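## Task

Take the tube that sits on the shelved bench by the door and seat it fully down in one of the holes of the tube rack on the shelved bench by the window. The task fails if the tube ever touches the floor, or if the tube falls over or is left tilted.

## Robot and tools

Robot: TidyBot++, a wheeled base 0.54 m long, 0.50 m wide and 0.38 m tall on four driven casters, carrying a single seven-joint arm with a two-finger gripper. The shoulder sits 0.12 m ahead of the base centre at 0.68 m height. Links: upper arm 0.42 m, forearm 0.31 m, hand 0.31 m from wrist to the hand point. The arm begins folded with the hand aimed down, poking up to 0.08 m beyond the base front. A hand pointing down reaches at most about 0.94 m above the floor, and only near the base. Cameras: base_camera (fixed on the base) and wrist_camera (looks along the hand).

Frames: base frame has its origin on the floor below the base centre, x ahead, y to the left, z up, in metres. hand_pose is the point between the finger pads, given in this frame; its z axis runs out along the fingers and the fingers close along its y axis. base_odometry uses the base frame as it was at scene start, heading in rad (left positive, -3.142 to 3.142); it only counts wheel turns, so slip looks like travel and it drifts.

Tool move: one action per call. Motion keys:
- base: an object with any of translate_m (forward +, -2 to 2 m), strafe_m (left +, -2 to 2 m), rotate_rad (counter-clockwise seen from above +, -6.3 to 6.3 rad). All are relative offsets from where the base last reported itself, along its axes at that moment.
- joints: absolute targets by name: joint_1_rad (any angle; positive turns the arm clockwise from above, opposite to heading), joint_2_rad (-2.249 to 2.249, shoulder, 0 = upper arm vertical, + leans forward), joint_3_rad (any angle), joint_4_rad (-2.579 to 2.579, elbow, 0 straight; with joint_3 at 3.14, negative folds forward), joint_5_rad (any), joint_6_rad (-2.099 to 2.099, wrist), joint_7_rad (any; hand down, + is counter-clockwise from above, 1.57 puts fingers opening left/right), gripper_pos (0 fully open to 1 fully closed; gap about 85 x (1 - gripper_pos) mm). Unbounded joints go the short way, so send steps below half a turn.
- target: an absolute hand pose, one list of seven numbers [x, y, z, qw, qx, qy, qz], position in metres in the base frame. With target, joints may contain only gripper_pos.
- speeds: optional caps for this action only: translate_m/strafe_m 0.05 to 0.5 m/s (give it under one key when both are used), rotate_rad 0.1 to 1.57 rad/s.
- cameras: list of base_camera, wrist_camera or all; [] gives no images.
- blocking: true (default) returns when everything is at rest; false returns in about 0.5 s while motion continues.
A move with no action just reports state. Unknown keys make a call invalid; out-of-range values get it refused. A refusal, or an unrequested stop, cancels the rest of that reply's move, wait and finished_scene calls.

wait(seconds 0 to 10, cameras) lets time pass and reports. stop(cameras) brakes all running motions; braked ones read "stopped" and may keep pressing. zoom_image(camera, region [x0, y0, x1, y1] in pixels, at most 504x504) enlarges the latest image. finished_scene(scene) closes the current scene (1 or 2) irreversibly; the tube must stay in place afterwards without help.

Result lines: move is "done" or the worst status; base_status, joint_status, hand_status give done, moving, off_target (resting away from target, maybe still pushing), not_followed (a check withheld joint targets: "joint command not followed" for self-collision with a "cause:", "pose unreachable" for a target), contact_stop, time_out (base moves end after 14 s; unreachable hand targets wander up to 10 s). hand_target is where the hand would be with every joint on target. motor_effort is percent of maximum with the action's peak in brackets. base_tilt in degrees. on_its_own lists uncommanded behaviour. Motor temperatures per joint; MOTOR HOT at 60 °C, and an over-temperature stop near 75 °C lets the arm sink. "ARM HIT" signals a hard hit on the base or itself; torque_fault freezes the arm for 10 s.

Tips: after a hand target reports done, the hand is usually within 3 cm; fix it by adding (desired minus hand_pose) to your last target. To hold still under load, resend hand_target, not hand_pose, and never command a joint to its current reading while carrying something. Loads make the arm sag. Small steps may not move a joint due to friction; when a held tube lands on a surface, hand_pose stops descending while commands keep going lower, and effort changes only slightly. Targets low, forward and close to the base may miss or drive the arm into the base; no check prevents hitting the base. The arm does not avoid furniture and keeps pushing.

Avoid: dropping the tube or opening the fingers while it moves, fast swings, slamming, squeezing hard while the tube still rests on something, driving or turning while the arm is caught on furniture (tip-over risk above about 0.6 m), reaching far out or swinging sideways with the arm stretched, and pushing hard against benches or walls. Back the base away if it leans. Thinking time keeps the simulation running.

Each tool is called after "Emit:" in YAML: its name, and indented under it one key for each argument.

## Session

Emit:
move:

Scene clock: 0.00 s.
Motor temperatures (°C): [40 41 44 43 49 47 53]
base_odometry: x=+0.000 y=+0.000 heading=+0.000
base_tilt: forward=+0.0 right=+0.3
base_status: not commanded
joint_positions: joint_1_rad=+0.040 joint_2_rad=-0.351 joint_3_rad=+3.191 joint_4_rad=-2.511 joint_5_rad=-0.006 joint_6_rad=-0.827 joint_7_rad=+1.559 gripper_pos=+0.000
joint_status: not commanded
motor_effort: joint_1_rad=+0 joint_2_rad=-2 joint_3_rad=+0 joint_4_rad=+15 joint_5_rad=+1 joint_6_rad=+3 joint_7_rad=+0
hand_pose: x=+0.2837 y=-0.0101 z=+0.5948 quat_wxyz=(-0.008, +0.996, -0.052, +0.077) (m; base frame)
hand_target: x=+0.2839 y=-0.0101 z=+0.5949 quat_wxyz=(-0.008, +0.996, -0.052, +0.077) (m; base frame)
hand_status: not commanded
pictures: base_camera, wrist_camera

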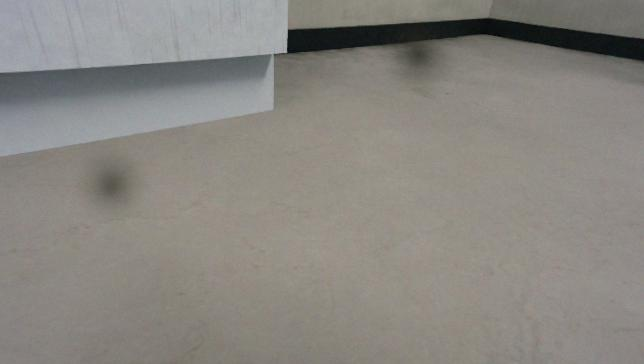

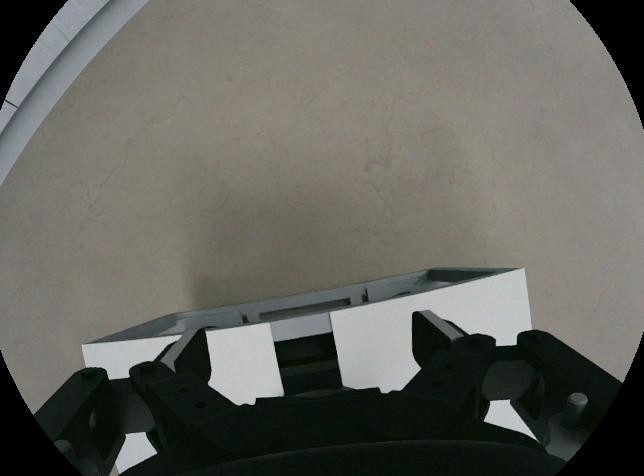

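Emit:
move:
  joints: {"joint_6_rad":0.45,"joint_2_rad":0.0,"joint_4_rad":-2.0}

Emit:
move:
  joints: {"joint_1_rad":-1.2}
  cameras: ["wrist_camera"]

Emit:
move:
  joints: {"joint_1_rad":-2.6}
  cameras: ["wrist_camera"]

Emit:
move:
  joints: {"joint_1_rad":-4.0}
  cameras: ["wrist_camera"]

Emit:
move:
  joints: {"joint_1_rad":-5.3}
  cameras: ["wrist_camera"]

Scene clock: 6.43 s.
Motor temperatures (°C): [40 41 44 43 49 47 53]
move: done
base_odometry: x=+0.000 y=+0.000 heading=+0.000
base_tilt: forward=+0.0 right=+0.3
base_status: not commanded
joint_positions: joint_1_rad=+0.040 joint_2_rad=-0.030 joint_3_rad=+3.191 joint_4_rad=-2.023 joint_5_rad=-0.006 joint_6_rad=+0.362 joint_7_rad=+1.559 gripper_pos=+0.000
joint_status: all done
motor_effort: joint_1_rad=+0(0) joint_2_rad=-19(20) joint_3_rad=+0(1) joint_4_rad=+20(20) joint_5_rad=+0(2) joint_6_rad=+10(11) joint_7_rad=+0(1)
hand_pose: x=+0.7023 y=-0.0522 z=+0.9549 quat_wxyz=(+0.025, +0.727, -0.040, +0.685) (m; base frame)
hand_target: x=+0.7143 y=-0.0530 z=+0.9782 quat_wxyz=(+0.027, +0.699, -0.038, +0.714) (m; base frame)
hand_status: not commanded
pictures: base_camera, wrist_camera
camera_calibration:
wrist_camera: T_world_to_cam=[[-0.169769, -0.980895, -0.0949915, 0.157649], [-0.106093, 0.114022, -0.987797, 1.07209], [0.979756, -0.15762, -0.123424, -0.441129], [0, 0, 0, 1]] pos_world=[0.572705, -0.0371357, 1.01954]

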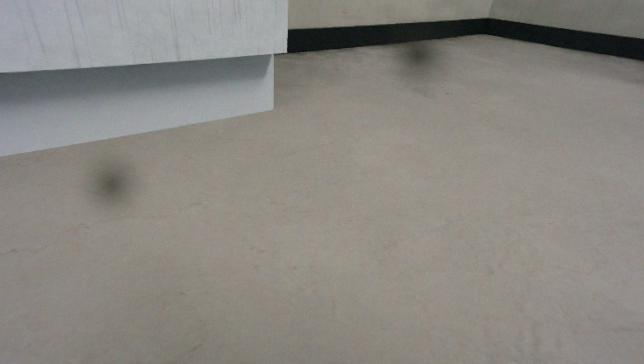

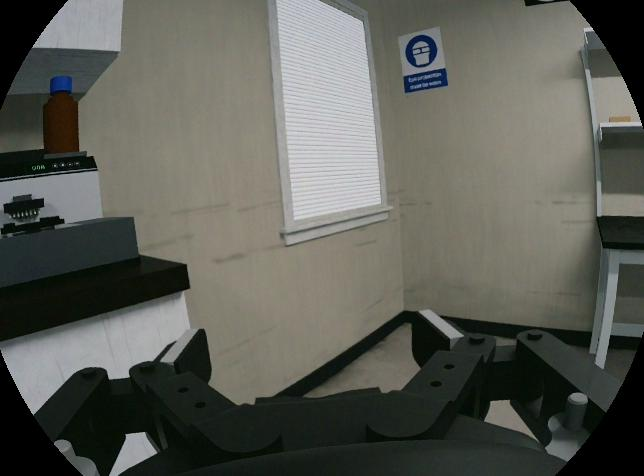

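Scene clock: 8.93 s.
Motor temperatures (°C): [40 41 44 43 49 48 53]
move: done
base_odometry: x=+0.000 y=+0.000 heading=+0.000
base_tilt: forward=+0.0 right=+0.2
base_status: not commanded
joint_positions: joint_1_rad=-1.181 joint_2_rad=-0.028 joint_3_rad=+3.191 joint_4_rad=-2.023 joint_5_rad=-0.006 joint_6_rad=+0.365 joint_7_rad=+1.559 gripper_pos=+0.000
joint_status: all done
motor_effort: joint_1_rad=+0(2) joint_2_rad=-19(20) joint_3_rad=+0(2) joint_4_rad=+20(21) joint_5_rad=+1(2) joint_6_rad=+10(11) joint_7_rad=+0(1)
hand_pose: x=+0.3682 y=+0.5306 z=+0.9547 quat_wxyz=(-0.372, +0.618, +0.384, +0.576) (m; base frame)
hand_target: x=+0.3624 y=+0.5458 z=+0.9782 quat_wxyz=(-0.393, +0.591, +0.375, +0.597) (m; base frame)
hand_status: not commanded
pictures: wrist_camera
camera_calibration:
wrist_camera: T_world_to_cam=[[0.863282, -0.495706, -0.0949681, 0.0347545], [-0.143023, -0.059813, -0.98791, 1.07595], [0.484033, 0.866428, -0.122533, -0.383566], [0, 0, 0, 1]] pos_world=[0.309541, 0.413916, 1.01924]

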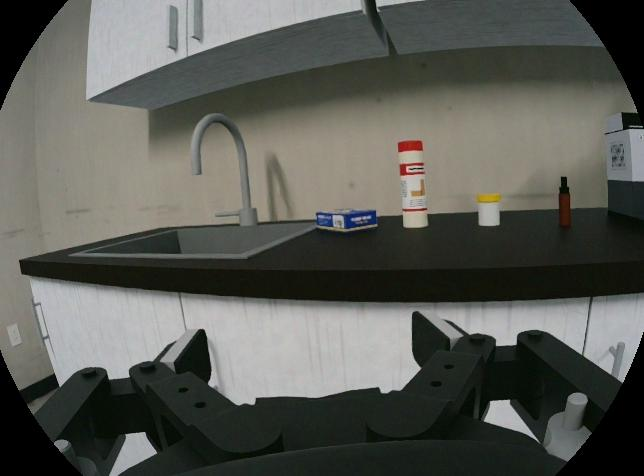

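Scene clock: 11.60 s.
Motor temperatures (°C): [40 41 44 43 49 48 53]
move: done
base_odometry: x=+0.000 y=+0.000 heading=+0.000
base_tilt: forward=+0.0 right=+0.3
base_status: not commanded
joint_positions: joint_1_rad=-2.581 joint_2_rad=-0.027 joint_3_rad=+3.191 joint_4_rad=-2.023 joint_5_rad=-0.006 joint_6_rad=+0.366 joint_7_rad=+1.559 gripper_pos=+0.000
joint_status: all done
motor_effort: joint_1_rad=+0(2) joint_2_rad=-19(20) joint_3_rad=+0(2) joint_4_rad=+20(20) joint_5_rad=+1(2) joint_6_rad=+10(11) joint_7_rad=+0(1)
hand_pose: x=-0.3617 y=+0.3358 z=+0.9544 quat_wxyz=(-0.656, +0.226, +0.692, +0.201) (m; base frame)
hand_target: x=-0.3775 y=+0.3326 z=+0.9782 quat_wxyz=(-0.685, +0.211, +0.667, +0.203) (m; base frame)
hand_status: not commanded
pictures: wrist_camera
camera_calibration:
wrist_camera: T_world_to_cam=[[0.635159, 0.76652, -0.0949692, 0.0618864], [0.0348, -0.151232, -0.987886, 1.05468], [-0.771597, 0.62416, -0.122731, -0.234226], [0, 0, 0, 1]] pos_world=[-0.256738, 0.258259, 1.01904]

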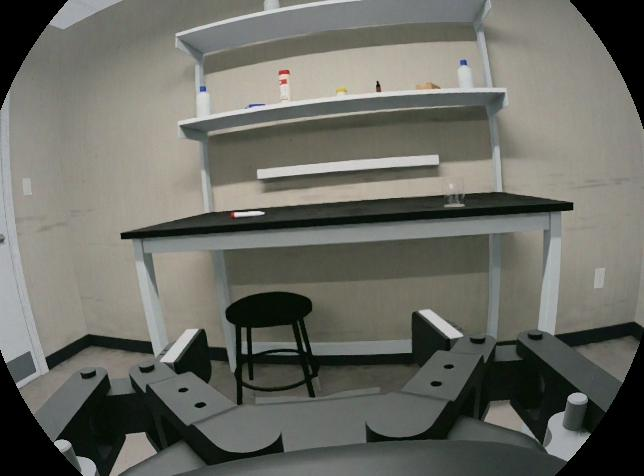

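Scene clock: 14.27 s.
Motor temperatures (°C): [40 41 44 43 49 48 53]
move: done
base_odometry: x=+0.000 y=+0.000 heading=+0.000
base_tilt: forward=+0.0 right=+0.3
base_status: not commanded
joint_positions: joint_1_rad=-3.981 joint_2_rad=-0.027 joint_3_rad=+3.191 joint_4_rad=-2.023 joint_5_rad=-0.006 joint_6_rad=+0.366 joint_7_rad=+1.559 gripper_pos=+0.000
joint_status: all done
motor_effort: joint_1_rad=+0(2) joint_2_rad=-19(20) joint_3_rad=+0(2) joint_4_rad=+20(20) joint_5_rad=+0(1) joint_6_rad=+10(11) joint_7_rad=+0(1)
hand_pose: x=-0.2936 y=-0.4167 z=+0.9544 quat_wxyz=(-0.631, -0.273, +0.675, -0.269) (m; base frame)
hand_target: x=-0.2932 y=-0.4328 z=+0.9782 quat_wxyz=(-0.655, -0.269, +0.646, -0.286) (m; base frame)
hand_status: not commanded
pictures: wrist_camera
camera_calibration:
wrist_camera: T_world_to_cam=[[-0.647415, 0.756204, -0.0949127, 0.214413], [0.15491, 0.00863255, -0.987891, 1.04031], [-0.746228, -0.654278, -0.122733, -0.237283], [0, 0, 0, 1]] pos_world=[-0.199407, -0.32637, 1.01894]

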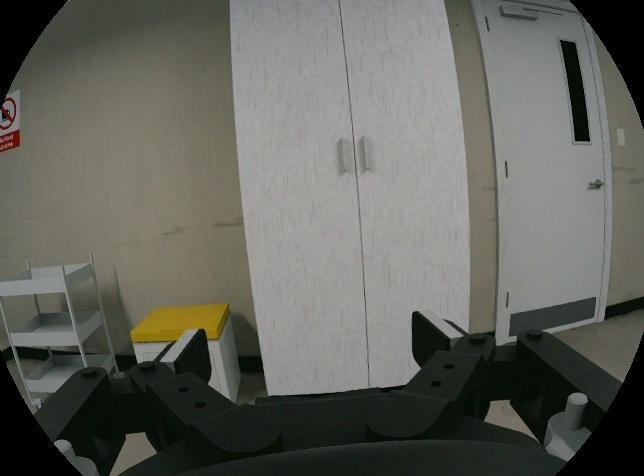

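Scene clock: 16.83 s.
Motor temperatures (°C): [40 41 44 43 49 48 53]
move: done
base_odometry: x=+0.000 y=+0.000 heading=+0.000
base_tilt: forward=+0.0 right=+0.3
base_status: not commanded
joint_positions: joint_1_rad=-5.281 joint_2_rad=-0.027 joint_3_rad=+3.191 joint_4_rad=-2.023 joint_5_rad=-0.006 joint_6_rad=+0.366 joint_7_rad=+1.559 gripper_pos=+0.000
joint_status: all done
motor_effort: joint_1_rad=+0(2) joint_2_rad=-19(20) joint_3_rad=+0(2) joint_4_rad=+20(20) joint_5_rad=+0(2) joint_6_rad=+11(11) joint_7_rad=+0(1)
hand_pose: x=+0.4100 y=-0.5091 z=+0.9543 quat_wxyz=(-0.339, -0.626, +0.372, -0.596) (m; base frame)
hand_target: x=+0.4257 y=-0.5129 z=+0.9782 quat_wxyz=(-0.348, -0.605, +0.352, -0.624) (m; base frame)
hand_status: not commanded
pictures: wrist_camera
camera_calibration:
wrist_camera: T_world_to_cam=[[-0.901882, -0.421422, -0.0949348, 0.24476], [0.0331639, 0.151571, -0.98789, 1.05478], [0.430708, -0.894108, -0.122723, -0.377329], [0, 0, 0, 1]] pos_world=[0.348282, -0.394101, 1.01894]

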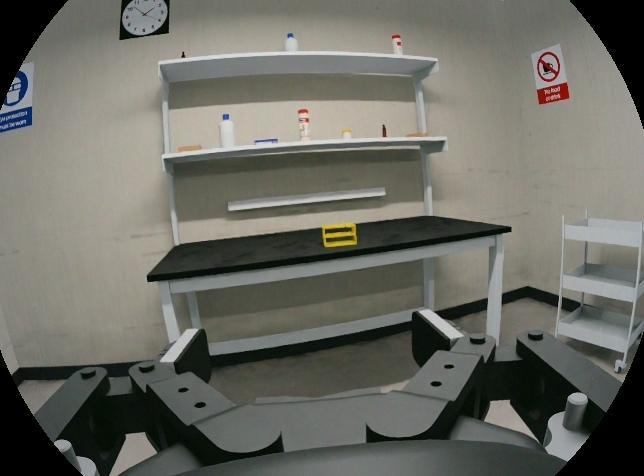

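Emit:
zoom_image:
  camera: "wrist_camera"
  region: [280, 200, 400, 270]

Emit:
move:
  joints: {"joint_1_rad":-3.9}
  cameras: []

Emit:
move:
  joints: {"joint_1_rad":-2.6}
  cameras: ["wrist_camera"]

Emit:
zoom_image:
  camera: "wrist_camera"
  region: [200, 190, 300, 240]

Emit:
zoom_image:
  camera: "wrist_camera"
  region: [420, 170, 500, 220]

Scaled by 4.200.

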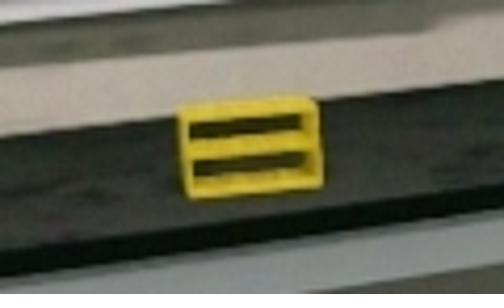

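Scene clock: 20.03 s.
Motor temperatures (°C): [40 41 44 43 49 48 53]
move: done
base_odometry: x=+0.000 y=+0.000 heading=+0.000
base_tilt: forward=+0.0 right=+0.3
base_status: not commanded
joint_positions: joint_1_rad=-3.919 joint_2_rad=-0.027 joint_3_rad=+3.191 joint_4_rad=-2.023 joint_5_rad=-0.006 joint_6_rad=+0.366 joint_7_rad=+1.559 gripper_pos=+0.000
joint_status: all done
motor_effort: joint_1_rad=+0(2) joint_2_rad=-19(20) joint_3_rad=+0(2) joint_4_rad=+20(20) joint_5_rad=+0(1) joint_6_rad=+10(11) joint_7_rad=+0(1)
hand_pose: x=-0.3186 y=-0.3904 z=+0.9543 quat_wxyz=(-0.639, -0.252, +0.683, -0.249) (m; base frame)
hand_target: x=-0.3343 y=-0.3894 z=+0.9782 quat_wxyz=(-0.668, -0.236, +0.659, -0.253) (m; base frame)
hand_status: not commanded
pictures: none
No camera images: "cameras" was empty.

Scene clock: 22.60 s.
Motor temperatures (°C): [40 41 44 44 49 48 53]
move: done
base_odometry: x=+0.000 y=+0.000 heading=+0.000
base_tilt: forward=+0.0 right=+0.3
base_status: not commanded
joint_positions: joint_1_rad=-2.619 joint_2_rad=-0.027 joint_3_rad=+3.191 joint_4_rad=-2.023 joint_5_rad=-0.006 joint_6_rad=+0.366 joint_7_rad=+1.559 gripper_pos=+0.000
joint_status: all done
motor_effort: joint_1_rad=+0(2) joint_2_rad=-19(20) joint_3_rad=+1(2) joint_4_rad=+20(21) joint_5_rad=+0(2) joint_6_rad=+10(11) joint_7_rad=+0(1)
hand_pose: x=-0.3743 y=+0.3172 z=+0.9544 quat_wxyz=(-0.660, +0.213, +0.696, +0.188) (m; base frame)
hand_target: x=-0.3775 y=+0.3326 z=+0.9782 quat_wxyz=(-0.685, +0.211, +0.667, +0.203) (m; base frame)
hand_status: not commanded
pictures: wrist_camera
camera_calibration:
wrist_camera: T_world_to_cam=[[0.605344, 0.790284, -0.0949231, 0.0653588], [0.0405075, -0.149688, -0.987903, 1.05389], [-0.794933, 0.594176, -0.122625, -0.231644], [0, 0, 0, 1]] pos_world=[-0.266396, 0.243739, 1.01894]

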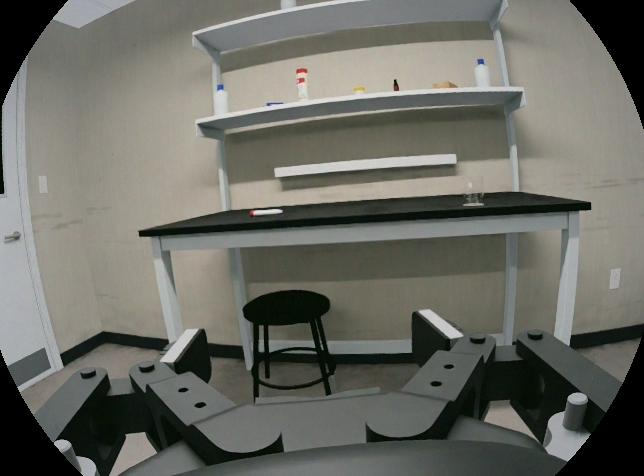

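Scaled by 5.040.

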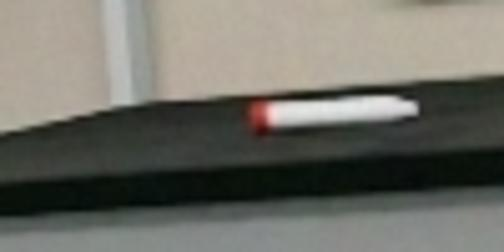

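Scaled by 6.300.

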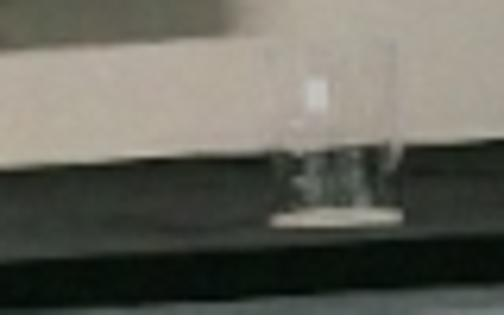

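Emit:
move:
  joints: {"joint_1_rad":0.0}
  base: {"rotate_rad":2.6}

Scene clock: 27.07 s.
Motor temperatures (°C): [40 41 44 44 49 48 53]
move: done
base_odometry: x=+0.000 y=+0.000 heading=+2.600
base_tilt: forward=+0.0 right=+0.3
base_status: done
joint_positions: joint_1_rad=-0.019 joint_2_rad=-0.025 joint_3_rad=+3.191 joint_4_rad=-2.023 joint_5_rad=-0.006 joint_6_rad=+0.367 joint_7_rad=+1.559 gripper_pos=+0.000
joint_status: all done
motor_effort: joint_1_rad=+0(2) joint_2_rad=-19(21) joint_3_rad=+0(2) joint_4_rad=+20(21) joint_5_rad=-1(2) joint_6_rad=+10(11) joint_7_rad=+0(1)
hand_pose: x=+0.7057 y=-0.0175 z=+0.9537 quat_wxyz=(+0.005, +0.728, -0.019, +0.686) (m; base frame)
hand_target: x=+0.7160 y=-0.0291 z=+0.9782 quat_wxyz=(+0.012, +0.699, -0.024, +0.714) (m; base frame)
hand_status: not commanded
pictures: base_camera, wrist_camera
camera_calibration:
wrist_camera: T_world_to_cam=[[-0.111478, -0.989233, -0.0948184, 0.150597], [-0.11247, 0.107359, -0.987838, 1.07176], [0.987382, -0.0994581, -0.123228, -0.443624], [0, 0, 0, 1]] pos_world=[0.575355, -0.0102096, 1.01834]

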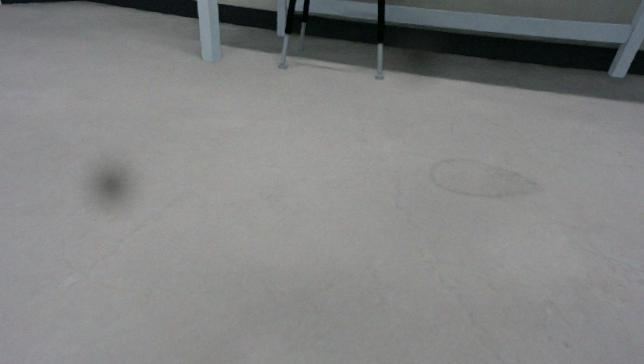

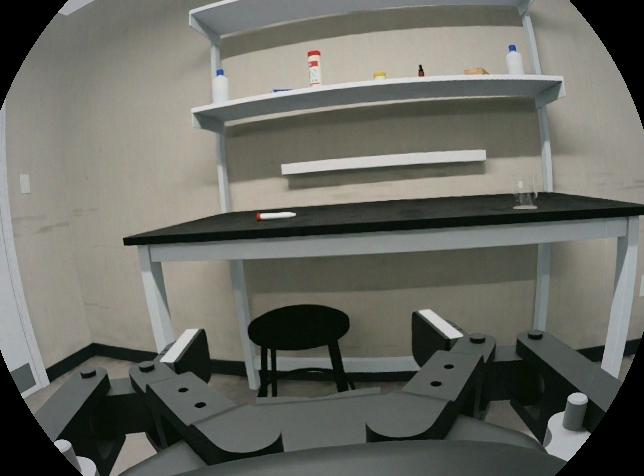

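Emit:
move:
  joints: {"joint_2_rad":0.0,"joint_4_rad":-1.2,"joint_6_rad":-0.9}
  base: {"translate_m":0.5,"strafe_m":0.0,"rotate_rad":-0.25}

Scene clock: 33.10 s.
Motor temperatures (°C): [40 41 44 44 49 48 53]
move: done
base_odometry: x=-0.428 y=+0.258 heading=+2.349
base_tilt: forward=+0.0 right=+0.2
base_status: done
joint_positions: joint_1_rad=-0.002 joint_2_rad=-0.009 joint_3_rad=+3.194 joint_4_rad=-1.227 joint_5_rad=-0.006 joint_6_rad=-0.824 joint_7_rad=+1.559 gripper_pos=+0.000
joint_status: all done
motor_effort: joint_1_rad=+0(3) joint_2_rad=-20(24) joint_3_rad=+0(4) joint_4_rad=+20(23) joint_5_rad=+0(2) joint_6_rad=+9(11) joint_7_rad=+0(1)
hand_pose: x=+0.6877 y=-0.0263 z=+1.0697 quat_wxyz=(+0.007, +0.852, -0.027, +0.522) (m; base frame)
hand_target: x=+0.6807 y=-0.0251 z=+1.0593 quat_wxyz=(+0.006, +0.867, -0.027, +0.498) (m; base frame)
hand_status: not commanded
pictures: base_camera, wrist_camera
camera_calibration:
wrist_camera: T_world_to_cam=[[-0.155669, -0.986261, -0.0552846, 0.13913], [-0.496197, 0.126467, -0.85895, 1.31179], [0.85414, -0.106279, -0.509067, 0.0916763], [0, 0, 0, 1]] pos_world=[0.594259, -0.0189353, 1.18112]

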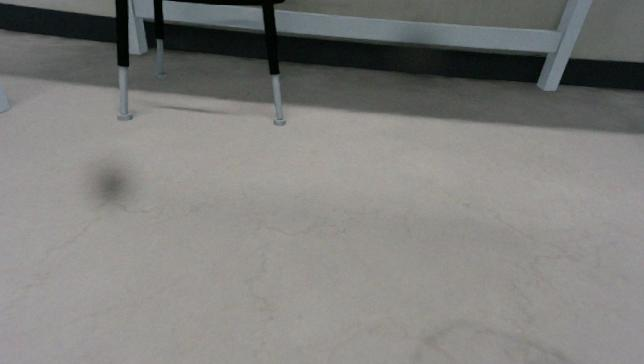

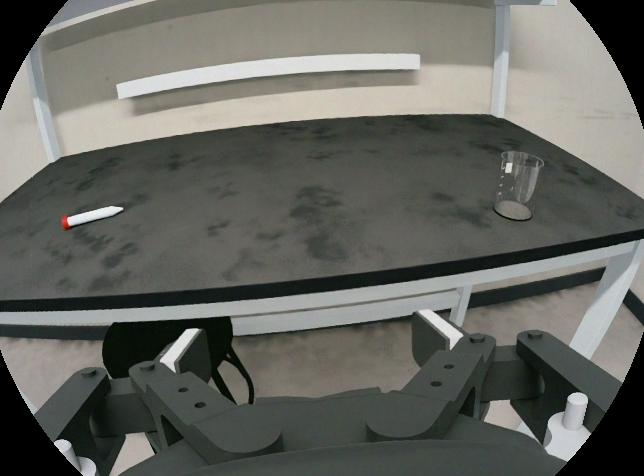

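Emit:
move:
  joints: {"joint_2_rad":-0.3,"joint_4_rad":-1.5,"joint_6_rad":-1.2}
  base: {"translate_m":0.5,"strafe_m":0.46,"rotate_rad":0.03}

Scene clock: 38.27 s.
Motor temperatures (°C): [40 41 44 44 49 48 53]
move: done
base_odometry: x=-1.107 y=+0.291 heading=+2.379
base_tilt: forward=+0.0 right=+0.2
base_status: done
joint_positions: joint_1_rad=+0.000 joint_2_rad=-0.300 joint_3_rad=+3.194 joint_4_rad=-1.475 joint_5_rad=-0.006 joint_6_rad=-1.125 joint_7_rad=+1.559 gripper_pos=+0.000
joint_status: all done
motor_effort: joint_1_rad=+0(4) joint_2_rad=-8(21) joint_3_rad=+0(4) joint_4_rad=+19(21) joint_5_rad=+0(2) joint_6_rad=+8(10) joint_7_rad=+0(1)
hand_pose: x=+0.5168 y=-0.0216 z=+0.9975 quat_wxyz=(-0.002, +0.912, -0.031, +0.408) (m; base frame)
hand_target: x=+0.4981 y=-0.0191 z=+0.9682 quat_wxyz=(-0.003, +0.932, -0.030, +0.362) (m; base frame)
hand_status: not commanded
pictures: base_camera, wrist_camera
camera_calibration:
wrist_camera: T_world_to_cam=[[-0.163365, -0.985714, -0.040987, 0.102924], [-0.698684, 0.144926, -0.700598, 1.11144], [0.696529, -0.085816, -0.712378, 0.486111], [0, 0, 0, 1]] pos_world=[0.454766, -0.0179067, 1.12918]

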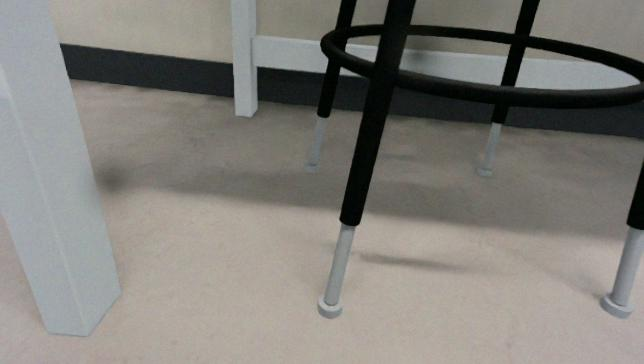

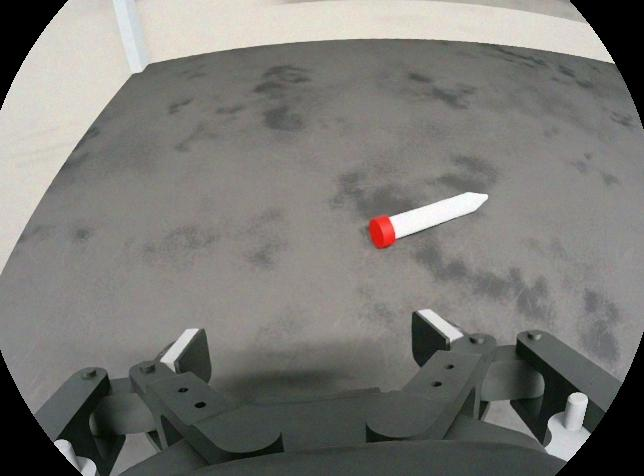

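Emit:
move:
  base: {"translate_m":0.08}
  target: [0.52, -0.05, 1.03, 0.1, 0.87, -0.31, 0.36]

Emit:
move:
  target: [0.55, -0.09, 1.0, 0.216, 0.728, -0.594, 0.265]

Scene clock: 42.33 s.
Motor temperatures (°C): [40 41 44 44 49 48 53]
move: done
base_odometry: x=-1.165 y=+0.347 heading=+2.379
base_tilt: forward=+0.0 right=+0.2
base_status: done
joint_positions: joint_1_rad=+0.000 joint_2_rad=-0.117 joint_3_rad=+2.920 joint_4_rad=-1.173 joint_5_rad=+0.510 joint_6_rad=-1.461 joint_7_rad=+0.792 gripper_pos=+0.000
joint_status: not commanded
motor_effort: joint_1_rad=+0(1) joint_2_rad=-13(16) joint_3_rad=+0(1) joint_4_rad=+17(20) joint_5_rad=+5(5) joint_6_rad=+6(9) joint_7_rad=+0(1)
hand_pose: x=+0.5263 y=-0.0527 z=+1.0385 quat_wxyz=(+0.085, +0.870, -0.298, +0.385) (m; base frame)
hand_target: x=+0.5200 y=-0.0500 z=+1.0300 quat_wxyz=(+0.100, +0.873, -0.311, +0.361) (m; base frame)
hand_status: done (0.011 m and 3.6 deg from the pose sent, 0.043 m and 35.0 deg at the start)
pictures: base_camera, wrist_camera
camera_calibration:
wrist_camera: T_world_to_cam=[[-0.667772, -0.739111, -0.0882894, 0.403039], [-0.509484, 0.540306, -0.669698, 1.04049], [0.542684, -0.402224, -0.737367, 0.596263], [0, 0, 0, 1]] pos_world=[0.47567, -0.0244636, 1.17207]

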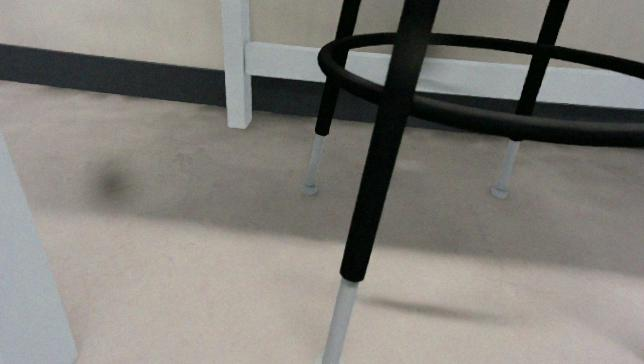

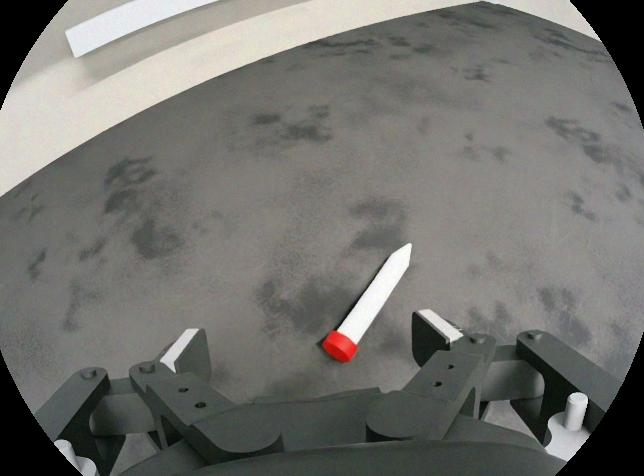

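Scene clock: 44.27 s.
Motor temperatures (°C): [40 41 44 44 49 48 53]
move: done
base_odometry: x=-1.165 y=+0.347 heading=+2.379
base_tilt: forward=+0.0 right=+0.2
base_status: not commanded
joint_positions: joint_1_rad=-0.454 joint_2_rad=+0.295 joint_3_rad=+3.530 joint_4_rad=-0.765 joint_5_rad=+0.578 joint_6_rad=-1.862 joint_7_rad=+0.429 gripper_pos=+0.000
joint_status: not commanded
motor_effort: joint_1_rad=+0(1) joint_2_rad=-24(25) joint_3_rad=+2(3) joint_4_rad=+15(17) joint_5_rad=+5(6) joint_6_rad=+4(7) joint_7_rad=+0(1)
hand_pose: x=+0.5666 y=-0.0907 z=+1.0001 quat_wxyz=(+0.187, +0.753, -0.566, +0.279) (m; base frame)
hand_target: x=+0.5500 y=-0.0900 z=+1.0000 quat_wxyz=(+0.216, +0.728, -0.594, +0.265) (m; base frame)
hand_status: done (0.017 m and 5.6 deg from the pose sent, 0.059 m and 43.0 deg at the start)
pictures: base_camera, wrist_camera
camera_calibration:
wrist_camera: T_world_to_cam=[[-0.982806, -0.182529, -0.0278402, 0.567003], [-0.132559, 0.802481, -0.581767, 0.778075], [0.12853, -0.568073, -0.812879, 0.825947], [0, 0, 0, 1]] pos_world=[0.554235, -0.0516971, 1.13984]

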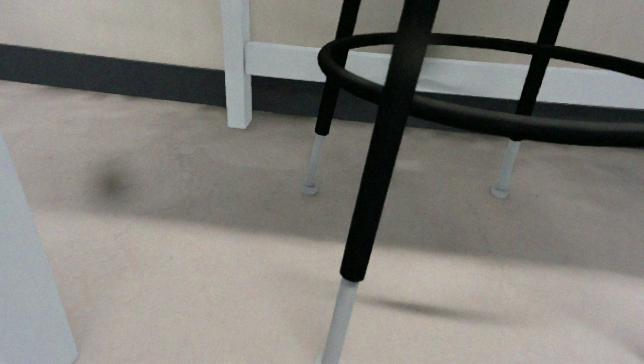

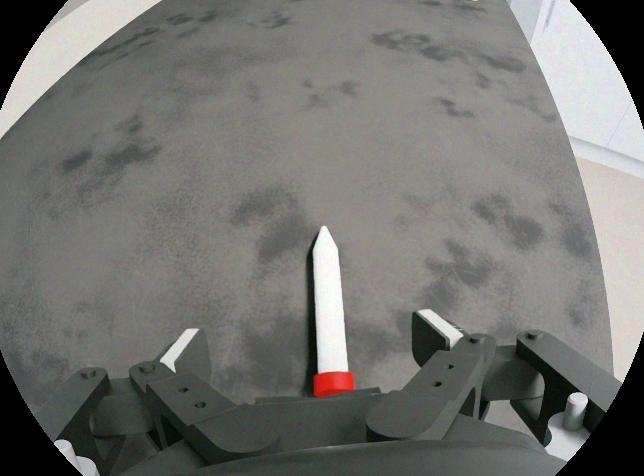

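Emit:
move:
  target: [0.546, -0.105, 0.97, 0.2266, 0.7038, -0.6226, 0.2562]
  cameras: ["wrist_camera"]

Scene clock: 47.17 s.
Motor temperatures (°C): [40 41 44 44 49 48 53]
move: done
base_odometry: x=-1.165 y=+0.347 heading=+2.379
base_tilt: forward=+0.0 right=+0.3
base_status: not commanded
joint_positions: joint_1_rad=-0.454 joint_2_rad=+0.295 joint_3_rad=+3.530 joint_4_rad=-0.852 joint_5_rad=+0.588 joint_6_rad=-1.866 joint_7_rad=+0.308 gripper_pos=+0.000
joint_status: not commanded
motor_effort: joint_1_rad=+0(0) joint_2_rad=-24(25) joint_3_rad=+2(3) joint_4_rad=+16(16) joint_5_rad=+6(7) joint_6_rad=+4(4) joint_7_rad=+0(1)
hand_pose: x=+0.5554 y=-0.0968 z=+0.9744 quat_wxyz=(+0.204, +0.723, -0.606, +0.261) (m; base frame)
hand_target: x=+0.5460 y=-0.1050 z=+0.9700 quat_wxyz=(+0.227, +0.704, -0.623, +0.256) (m; base frame)
hand_status: done (0.013 m and 3.9 deg from the pose sent, 0.039 m and 10.0 deg at the start)
pictures: wrist_camera
camera_calibration:
wrist_camera: T_world_to_cam=[[-0.997201, -0.0733325, -0.0145832, 0.559814], [-0.0515787, 0.815907, -0.575879, 0.717157], [0.0541292, -0.573514, -0.817405, 0.848212], [0, 0, 0, 1]] pos_world=[0.549324, -0.0576187, 1.11449]

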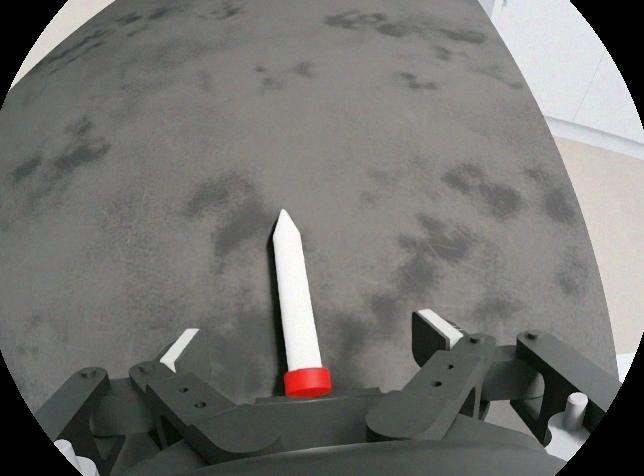

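Emit:
move:
  target: [0.549, -0.108, 0.95, 0.2175, 0.7251, -0.5977, 0.2639]
  cameras: ["wrist_camera"]

Scene clock: 48.53 s.
Motor temperatures (°C): [40 41 44 44 49 48 53]
move: done
base_odometry: x=-1.165 y=+0.347 heading=+2.379
base_tilt: forward=+0.0 right=+0.2
base_status: not commanded
joint_positions: joint_1_rad=-0.440 joint_2_rad=+0.260 joint_3_rad=+3.466 joint_4_rad=-0.987 joint_5_rad=+0.609 joint_6_rad=-1.856 joint_7_rad=+0.278 gripper_pos=+0.000
joint_status: not commanded
motor_effort: joint_1_rad=+0(0) joint_2_rad=-24(25) joint_3_rad=+2(3) joint_4_rad=+15(16) joint_5_rad=+6(7) joint_6_rad=+3(4) joint_7_rad=+0(1)
hand_pose: x=+0.5359 y=-0.0963 z=+0.9453 quat_wxyz=(+0.228, +0.736, -0.594, +0.232) (m; base frame)
hand_target: x=+0.5490 y=-0.1080 z=+0.9500 quat_wxyz=(+0.218, +0.725, -0.598, +0.264) (m; base frame)
hand_status: done (0.018 m and 4.0 deg from the pose sent, 0.028 m and 1.9 deg at the start)
pictures: wrist_camera
camera_calibration:
wrist_camera: T_world_to_cam=[[-0.994401, -0.0819344, 0.0667296, 0.460786], [-0.105387, 0.815132, -0.569608, 0.721831], [-0.00772293, -0.573452, -0.819203, 0.860647], [0, 0, 0, 1]] pos_world=[0.540925, -0.0570941, 1.08546]

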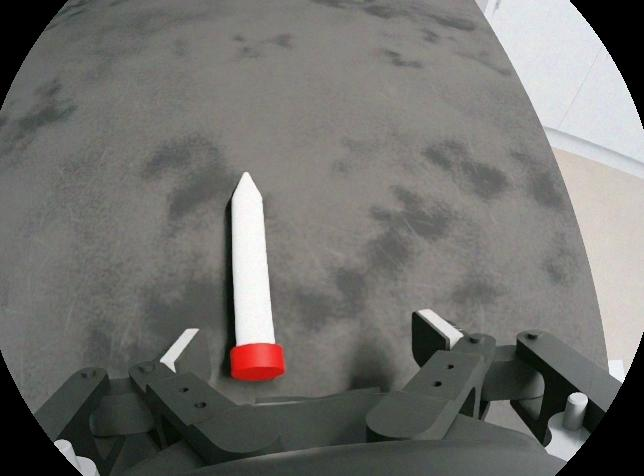

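Emit:
move:
  target: [0.573, -0.115, 0.955, 0.2100, 0.7251, -0.5977, 0.2739]
  cameras: ["wrist_camera"]

Scene clock: 49.83 s.
Motor temperatures (°C): [40 41 44 44 49 48 53]
move: done
base_odometry: x=-1.165 y=+0.347 heading=+2.379
base_tilt: forward=+0.0 right=+0.3
base_status: not commanded
joint_positions: joint_1_rad=-0.435 joint_2_rad=+0.270 joint_3_rad=+3.494 joint_4_rad=-0.957 joint_5_rad=+0.609 joint_6_rad=-1.838 joint_7_rad=+0.280 gripper_pos=+0.000
joint_status: not commanded
motor_effort: joint_1_rad=+0(1) joint_2_rad=-24(24) joint_3_rad=+2(3) joint_4_rad=+16(16) joint_5_rad=+6(7) joint_6_rad=+3(4) joint_7_rad=+0(1)
hand_pose: x=+0.5448 y=-0.1055 z=+0.9536 quat_wxyz=(+0.222, +0.725, -0.603, +0.247) (m; base frame)
hand_target: x=+0.5730 y=-0.1150 z=+0.9550 quat_wxyz=(+0.210, +0.724, -0.597, +0.274) (m; base frame)
hand_status: done (0.030 m and 3.4 deg from the pose sent, 0.043 m and 5.3 deg at the start)
pictures: wrist_camera
camera_calibration:
wrist_camera: T_world_to_cam=[[-0.997418, -0.0653413, 0.0298109, 0.507011], [-0.0704881, 0.811023, -0.580752, 0.726151], [0.0137698, -0.581354, -0.813534, 0.84431], [0, 0, 0, 1]] pos_world=[0.54526, -0.0649534, 1.09347]

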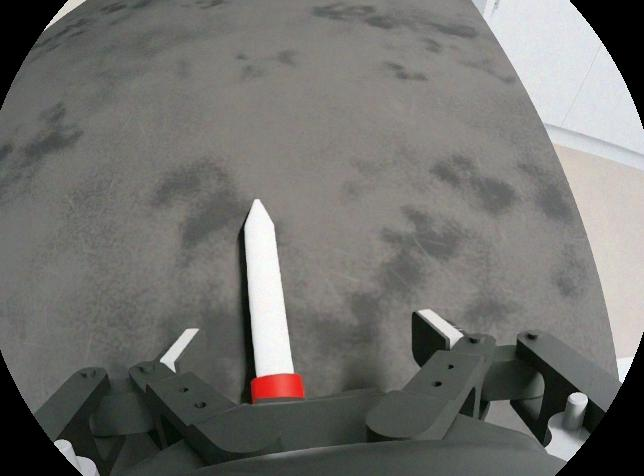

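Emit:
move:
  base: {"translate_m":0.016}
  target: [0.573, -0.115, 0.938, 0.2100, 0.7251, -0.5977, 0.2739]
  cameras: ["wrist_camera"]

Scene clock: 51.13 s.
Motor temperatures (°C): [40 41 44 44 49 48 53]
move: done
base_odometry: x=-1.177 y=+0.357 heading=+2.380
base_tilt: forward=+0.1 right=+0.2
base_status: done
joint_positions: joint_1_rad=-0.431 joint_2_rad=+0.272 joint_3_rad=+3.494 joint_4_rad=-1.000 joint_5_rad=+0.609 joint_6_rad=-1.796 joint_7_rad=+0.266 gripper_pos=+0.000
joint_status: not commanded
motor_effort: joint_1_rad=+0(2) joint_2_rad=-24(28) joint_3_rad=+2(3) joint_4_rad=+16(17) joint_5_rad=+6(7) joint_6_rad=+3(5) joint_7_rad=+0(0)
hand_pose: x=+0.5511 y=-0.1093 z=+0.9417 quat_wxyz=(+0.225, +0.727, -0.599, +0.249) (m; base frame)
hand_target: x=+0.5730 y=-0.1150 z=+0.9380 quat_wxyz=(+0.210, +0.724, -0.597, +0.274) (m; base frame)
hand_status: done (0.023 m and 3.3 deg from the pose sent, 0.034 m and 3.4 deg at the start)
pictures: wrist_camera
camera_calibration:
wrist_camera: T_world_to_cam=[[-0.996839, -0.0719592, 0.0336613, 0.508648], [-0.0779881, 0.805669, -0.58721, 0.732537], [0.0151353, -0.587979, -0.808735, 0.826281], [0, 0, 0, 1]] pos_world=[0.551663, -0.0677447, 1.08127]

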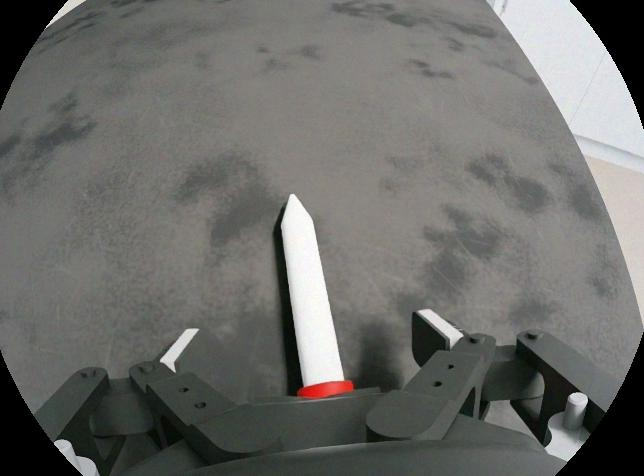

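Emit:
move:
  joints: {"gripper_pos":0.55}
  cameras: ["wrist_camera"]

Emit:
move:
  joints: {"gripper_pos":0.85}
  cameras: ["wrist_camera"]

Scene clock: 52.43 s.
Motor temperatures (°C): [40 41 44 44 49 48 53]
move: done
base_odometry: x=-1.177 y=+0.357 heading=+2.380
base_tilt: forward=+0.1 right=+0.2
base_status: not commanded
joint_positions: joint_1_rad=-0.431 joint_2_rad=+0.272 joint_3_rad=+3.494 joint_4_rad=-1.000 joint_5_rad=+0.609 joint_6_rad=-1.796 joint_7_rad=+0.266 gripper_pos=+0.550
joint_status: all done
motor_effort: joint_1_rad=+0(0) joint_2_rad=-24(24) joint_3_rad=+3(3) joint_4_rad=+16(16) joint_5_rad=+5(7) joint_6_rad=+2(3) joint_7_rad=+0(1)
hand_pose: x=+0.5511 y=-0.1093 z=+0.9417 quat_wxyz=(+0.225, +0.727, -0.599, +0.249) (m; base frame)
hand_target: x=+0.5730 y=-0.1150 z=+0.9380 quat_wxyz=(+0.210, +0.724, -0.597, +0.274) (m; base frame)
hand_status: not commanded
pictures: wrist_camera
camera_calibration:
wrist_camera: T_world_to_cam=[[-0.996838, -0.0720171, 0.0335802, 0.508731], [-0.0779871, 0.805665, -0.587216, 0.732543], [0.0152352, -0.587978, -0.808733, 0.826225], [0, 0, 0, 1]] pos_world=[0.551663, -0.0677445, 1.08127]

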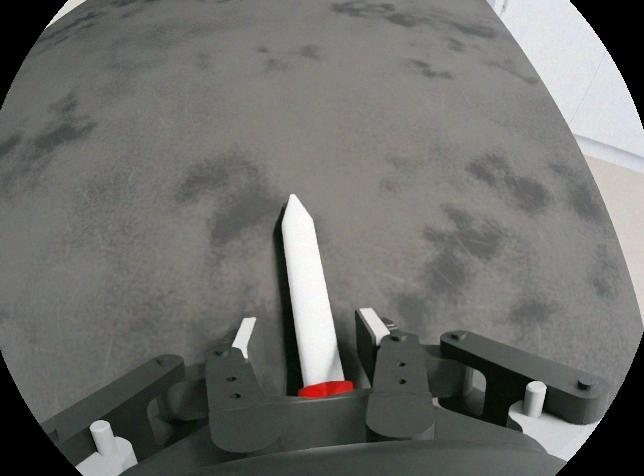

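Scene clock: 53.13 s.
Motor temperatures (°C): [40 41 44 44 49 48 53]
move: done
base_odometry: x=-1.177 y=+0.357 heading=+2.380
base_tilt: forward=+0.0 right=+0.2
base_status: not commanded
joint_positions: joint_1_rad=-0.431 joint_2_rad=+0.271 joint_3_rad=+3.494 joint_4_rad=-1.000 joint_5_rad=+0.609 joint_6_rad=-1.796 joint_7_rad=+0.266 gripper_pos=+0.839
joint_status: all done
motor_effort: joint_1_rad=+0(1) joint_2_rad=-23(24) joint_3_rad=+2(3) joint_4_rad=+15(16) joint_5_rad=+5(6) joint_6_rad=+3(3) joint_7_rad=+0(0)
hand_pose: x=+0.5512 y=-0.1094 z=+0.9418 quat_wxyz=(+0.225, +0.727, -0.599, +0.250) (m; base frame)
hand_target: x=+0.5730 y=-0.1150 z=+0.9380 quat_wxyz=(+0.210, +0.724, -0.597, +0.274) (m; base frame)
hand_status: not commanded
pictures: wrist_camera
camera_calibration:
wrist_camera: T_world_to_cam=[[-0.996845, -0.0722006, 0.0329761, 0.509373], [-0.0777796, 0.805653, -0.587259, 0.732534], [0.0158331, -0.587971, -0.808727, 0.825972], [0, 0, 0, 1]] pos_world=[0.551664, -0.067744, 1.08138]

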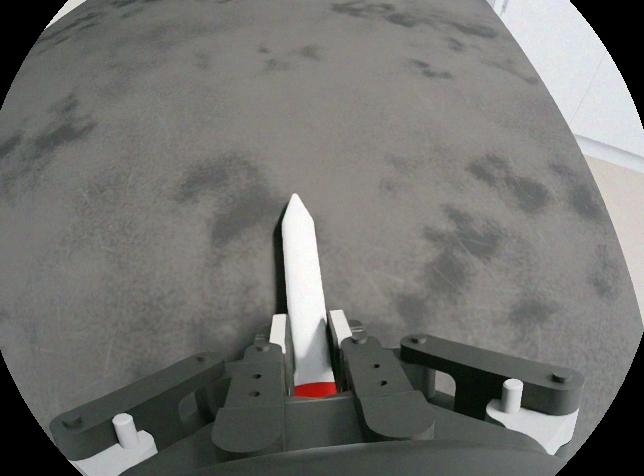

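Emit:
move:
  joints: {"gripper_pos":0.97}
  cameras: []

Emit:
move:
  target: [0.573, -0.11, 0.99, 0.2100, 0.7251, -0.5977, 0.2739]
  cameras: ["wrist_camera"]

Scene clock: 53.97 s.
Motor temperatures (°C): [40 41 44 44 49 48 53]
move: off_target
base_odometry: x=-1.177 y=+0.357 heading=+2.380
base_tilt: forward=+0.0 right=+0.3
base_status: not commanded
joint_positions: joint_1_rad=-0.431 joint_2_rad=+0.271 joint_3_rad=+3.494 joint_4_rad=-1.000 joint_5_rad=+0.609 joint_6_rad=-1.795 joint_7_rad=+0.266 gripper_pos=+0.865
joint_status: gripper_pos off_target (ended at +0.865, target +0.970)
motor_effort: joint_1_rad=+0(1) joint_2_rad=-23(24) joint_3_rad=+2(3) joint_4_rad=+15(15) joint_5_rad=+6(6) joint_6_rad=+3(3) joint_7_rad=+0(1)
hand_pose: x=+0.5512 y=-0.1096 z=+0.9421 quat_wxyz=(+0.224, +0.727, -0.599, +0.250) (m; base frame)
hand_target: x=+0.5730 y=-0.1150 z=+0.9380 quat_wxyz=(+0.210, +0.724, -0.597, +0.274) (m; base frame)
hand_status: not commanded
pictures: none
No camera images: "cameras" was empty.

Scene clock: 55.30 s.
Motor temperatures (°C): [40 41 44 44 49 48 53]
move: done
base_odometry: x=-1.177 y=+0.357 heading=+2.380
base_tilt: forward=+0.1 right=+0.2
base_status: not commanded
joint_positions: joint_1_rad=-0.431 joint_2_rad=+0.311 joint_3_rad=+3.552 joint_4_rad=-0.774 joint_5_rad=+0.609 joint_6_rad=-1.800 joint_7_rad=+0.362 gripper_pos=+0.865
joint_status: not commanded
motor_effort: joint_1_rad=+0(0) joint_2_rad=-25(25) joint_3_rad=+2(3) joint_4_rad=+15(17) joint_5_rad=+6(7) joint_6_rad=+4(5) joint_7_rad=+0(1)
hand_pose: x=+0.5813 y=-0.1151 z=+1.0045 quat_wxyz=(+0.192, +0.716, -0.595, +0.310) (m; base frame)
hand_target: x=+0.5730 y=-0.1100 z=+0.9900 quat_wxyz=(+0.210, +0.724, -0.597, +0.274) (m; base frame)
hand_status: done (0.017 m and 4.8 deg from the pose sent, 0.053 m and 3.2 deg at the start)
pictures: wrist_camera
camera_calibration:
wrist_camera: T_world_to_cam=[[-0.98931, -0.110999, -0.0945743, 0.656277], [-0.0288668, 0.784778, -0.619104, 0.777383], [0.14294, -0.609756, -0.779593, 0.767127], [0, 0, 0, 1]] pos_world=[0.562049, -0.0694662, 1.1414]

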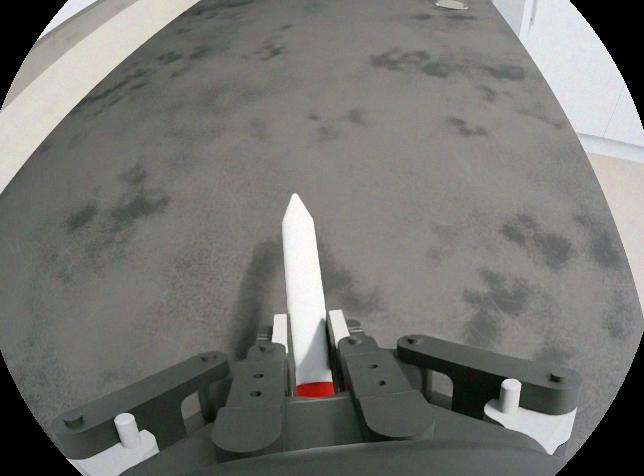

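Emit:
move:
  base: {"translate_m":-0.6}
  cameras: []

Emit:
move:
  joints: {"joint_1_rad":0.0,"joint_2_rad":-0.2,"joint_3_rad":3.14,"joint_4_rad":-1.9,"joint_5_rad":0.0,"joint_6_rad":-0.55,"joint_7_rad":-1.57}

Scene clock: 58.20 s.
Motor temperatures (°C): [40 41 44 44 49 48 53]
move: done
base_odometry: x=-0.743 y=-0.057 heading=+2.379
base_tilt: forward=+0.0 right=+0.3
base_status: done
joint_positions: joint_1_rad=-0.429 joint_2_rad=+0.326 joint_3_rad=+3.556 joint_4_rad=-0.771 joint_5_rad=+0.606 joint_6_rad=-1.803 joint_7_rad=+0.363 gripper_pos=+0.865
joint_status: not commanded
motor_effort: joint_1_rad=+0(7) joint_2_rad=-25(30) joint_3_rad=+2(5) joint_4_rad=+15(16) joint_5_rad=+6(7) joint_6_rad=+5(6) joint_7_rad=+0(1)
hand_pose: x=+0.5844 y=-0.1146 z=+0.9994 quat_wxyz=(+0.198, +0.716, -0.595, +0.306) (m; base frame)
hand_target: x=+0.5730 y=-0.1100 z=+0.9900 quat_wxyz=(+0.210, +0.724, -0.597, +0.274) (m; base frame)
hand_status: not commanded
pictures: none
No camera images: "cameras" was empty.

Scene clock: 61.20 s.
Motor temperatures (°C): [40 41 44 44 49 48 53]
move: done
base_odometry: x=-0.743 y=-0.057 heading=+2.379
base_tilt: forward=+0.0 right=+0.2
base_status: not commanded
joint_positions: joint_1_rad=-0.023 joint_2_rad=-0.184 joint_3_rad=+3.164 joint_4_rad=-1.876 joint_5_rad=+0.037 joint_6_rad=-0.636 joint_7_rad=-1.533 gripper_pos=+0.865
joint_status: all done
motor_effort: joint_1_rad=+0(1) joint_2_rad=-13(26) joint_3_rad=+0(3) joint_4_rad=+20(21) joint_5_rad=+0(7) joint_6_rad=+8(9) joint_7_rad=+0(1)
hand_pose: x=+0.5806 y=-0.0058 z=+0.8437 quat_wxyz=(-0.395, +0.026, -0.918, +0.022) (m; base frame)
hand_target: x=+0.5893 y=+0.0021 z=+0.8581 quat_wxyz=(-0.431, +0.001, -0.902, +0.000) (m; base frame)
hand_status: not commanded
pictures: base_camera, wrist_camera
camera_calibration:
wrist_camera: T_world_to_cam=[[-0.0291554, 0.998388, 0.0486887, -0.019413], [0.64387, -0.0185001, 0.764911, -0.970901], [0.764579, 0.0536505, -0.642293, 0.235615], [0, 0, 0, 1]] pos_world=[0.444421, -0.0112209, 0.894932]

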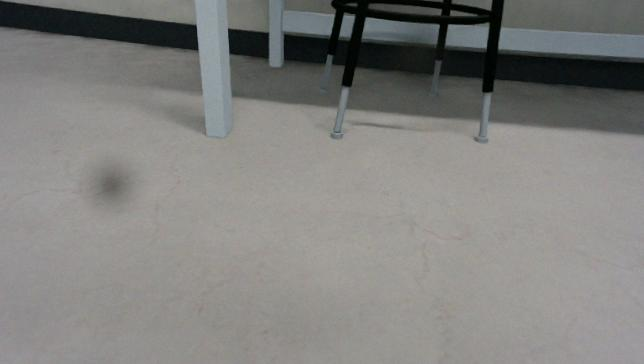

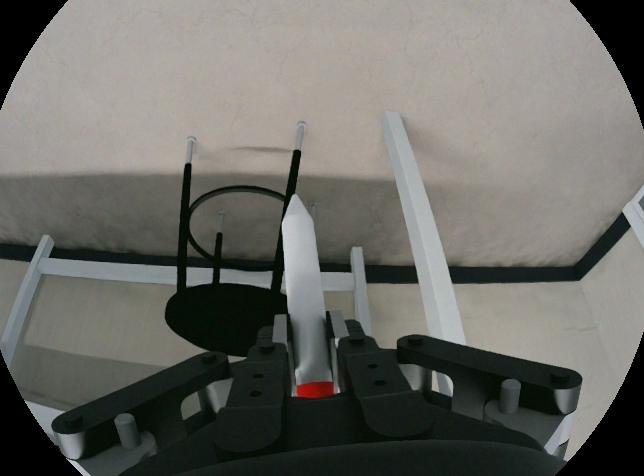

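Emit:
move:
  base: {"translate_m":-0.5,"strafe_m":-0.55,"rotate_rad":2.78}
  joints: {"joint_6_rad":-0.1,"joint_2_rad":-0.2,"joint_4_rad":-1.7}

Scene clock: 65.73 s.
Motor temperatures (°C): [40 41 44 44 49 48 53]
move: done
base_odometry: x=-0.001 y=-0.004 heading=-1.124
base_tilt: forward=+0.0 right=+0.3
base_status: done
joint_positions: joint_1_rad=-0.015 joint_2_rad=-0.187 joint_3_rad=+3.147 joint_4_rad=-1.716 joint_5_rad=+0.034 joint_6_rad=-0.184 joint_7_rad=-1.535 gripper_pos=+0.865
joint_status: all done
motor_effort: joint_1_rad=+0(3) joint_2_rad=-15(18) joint_3_rad=+0(3) joint_4_rad=+22(24) joint_5_rad=+1(2) joint_6_rad=+9(11) joint_7_rad=+0(1)
hand_pose: x=+0.6630 y=+0.0044 z=+1.0645 quat_wxyz=(-0.655, +0.028, -0.755, +0.021) (m; base frame)
hand_target: x=+0.6601 y=+0.0023 z=+1.1073 quat_wxyz=(-0.697, +0.001, -0.717, +0.000) (m; base frame)
hand_status: not commanded
pictures: base_camera, wrist_camera
camera_calibration:
wrist_camera: T_world_to_cam=[[-0.0747038, 0.996959, 0.0221995, 0.0203746], [0.085081, -0.0158084, 0.996249, -1.06846], [0.99357, 0.0763123, -0.0836413, -0.43276], [0, 0, 0, 1]] pos_world=[0.522406, -0.00417842, 1.02781]

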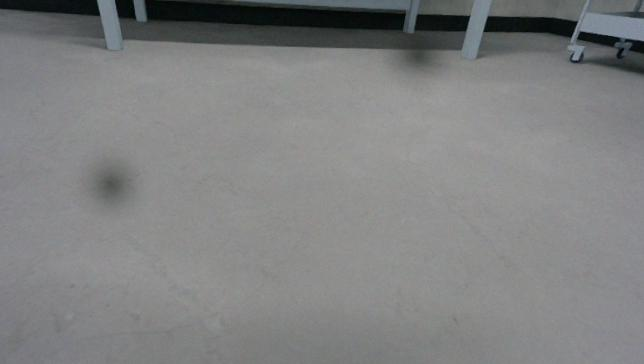

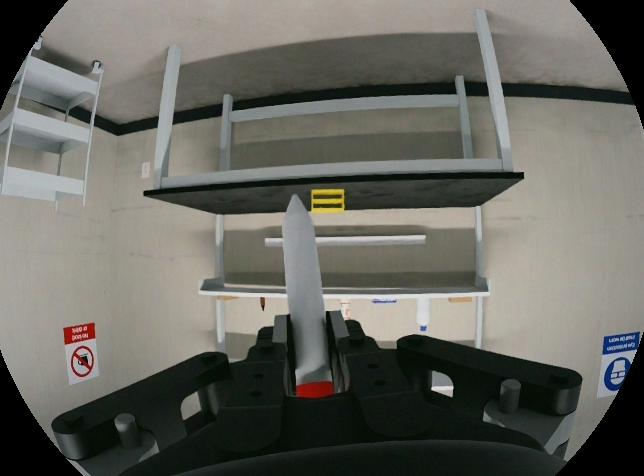

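Emit:
move:
  base: {"translate_m":1.15,"strafe_m":-0.04,"rotate_rad":0.225}
  joints: {"joint_6_rad":-0.5,"joint_2_rad":-0.4,"joint_4_rad":-1.7}

Scene clock: 70.17 s.
Motor temperatures (°C): [40 41 44 44 49 48 53]
move: done
base_odometry: x=+0.460 y=-1.059 heading=-0.898
base_tilt: forward=+0.0 right=+0.2
base_status: done
joint_positions: joint_1_rad=-0.011 joint_2_rad=-0.401 joint_3_rad=+3.141 joint_4_rad=-1.716 joint_5_rad=+0.032 joint_6_rad=-0.428 joint_7_rad=-1.535 gripper_pos=+0.865
joint_status: all done
motor_effort: joint_1_rad=+0(2) joint_2_rad=-7(17) joint_3_rad=+1(3) joint_4_rad=+21(23) joint_5_rad=+1(2) joint_6_rad=+10(11) joint_7_rad=+0(1)
hand_pose: x=+0.5655 y=+0.0024 z=+1.0957 quat_wxyz=(-0.643, +0.025, -0.765, +0.022) (m; base frame)
hand_target: x=+0.5612 y=+0.0023 z=+1.0827 quat_wxyz=(-0.622, +0.001, -0.783, +0.000) (m; base frame)
hand_status: not commanded
pictures: base_camera, wrist_camera
camera_calibration:
wrist_camera: T_world_to_cam=[[-0.0677065, 0.997365, 0.0260471, 0.00627584], [0.114608, -0.0181593, 0.993245, -1.10463], [0.991101, 0.0702343, -0.113076, -0.299414], [0, 0, 0, 1]] pos_world=[0.423773, -0.00528942, 1.06315]

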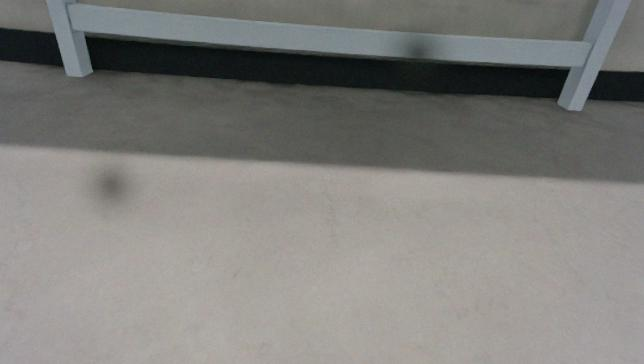

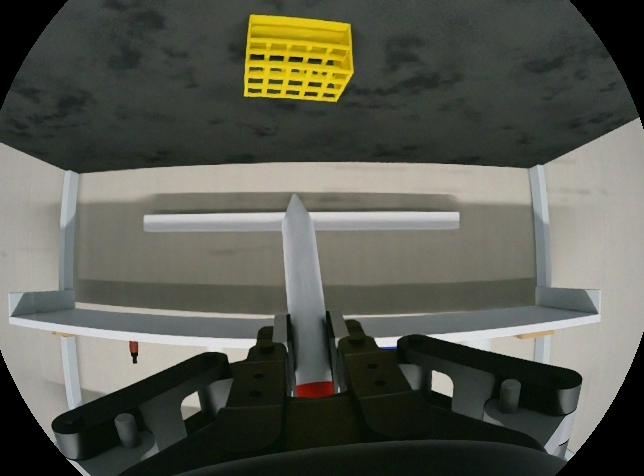

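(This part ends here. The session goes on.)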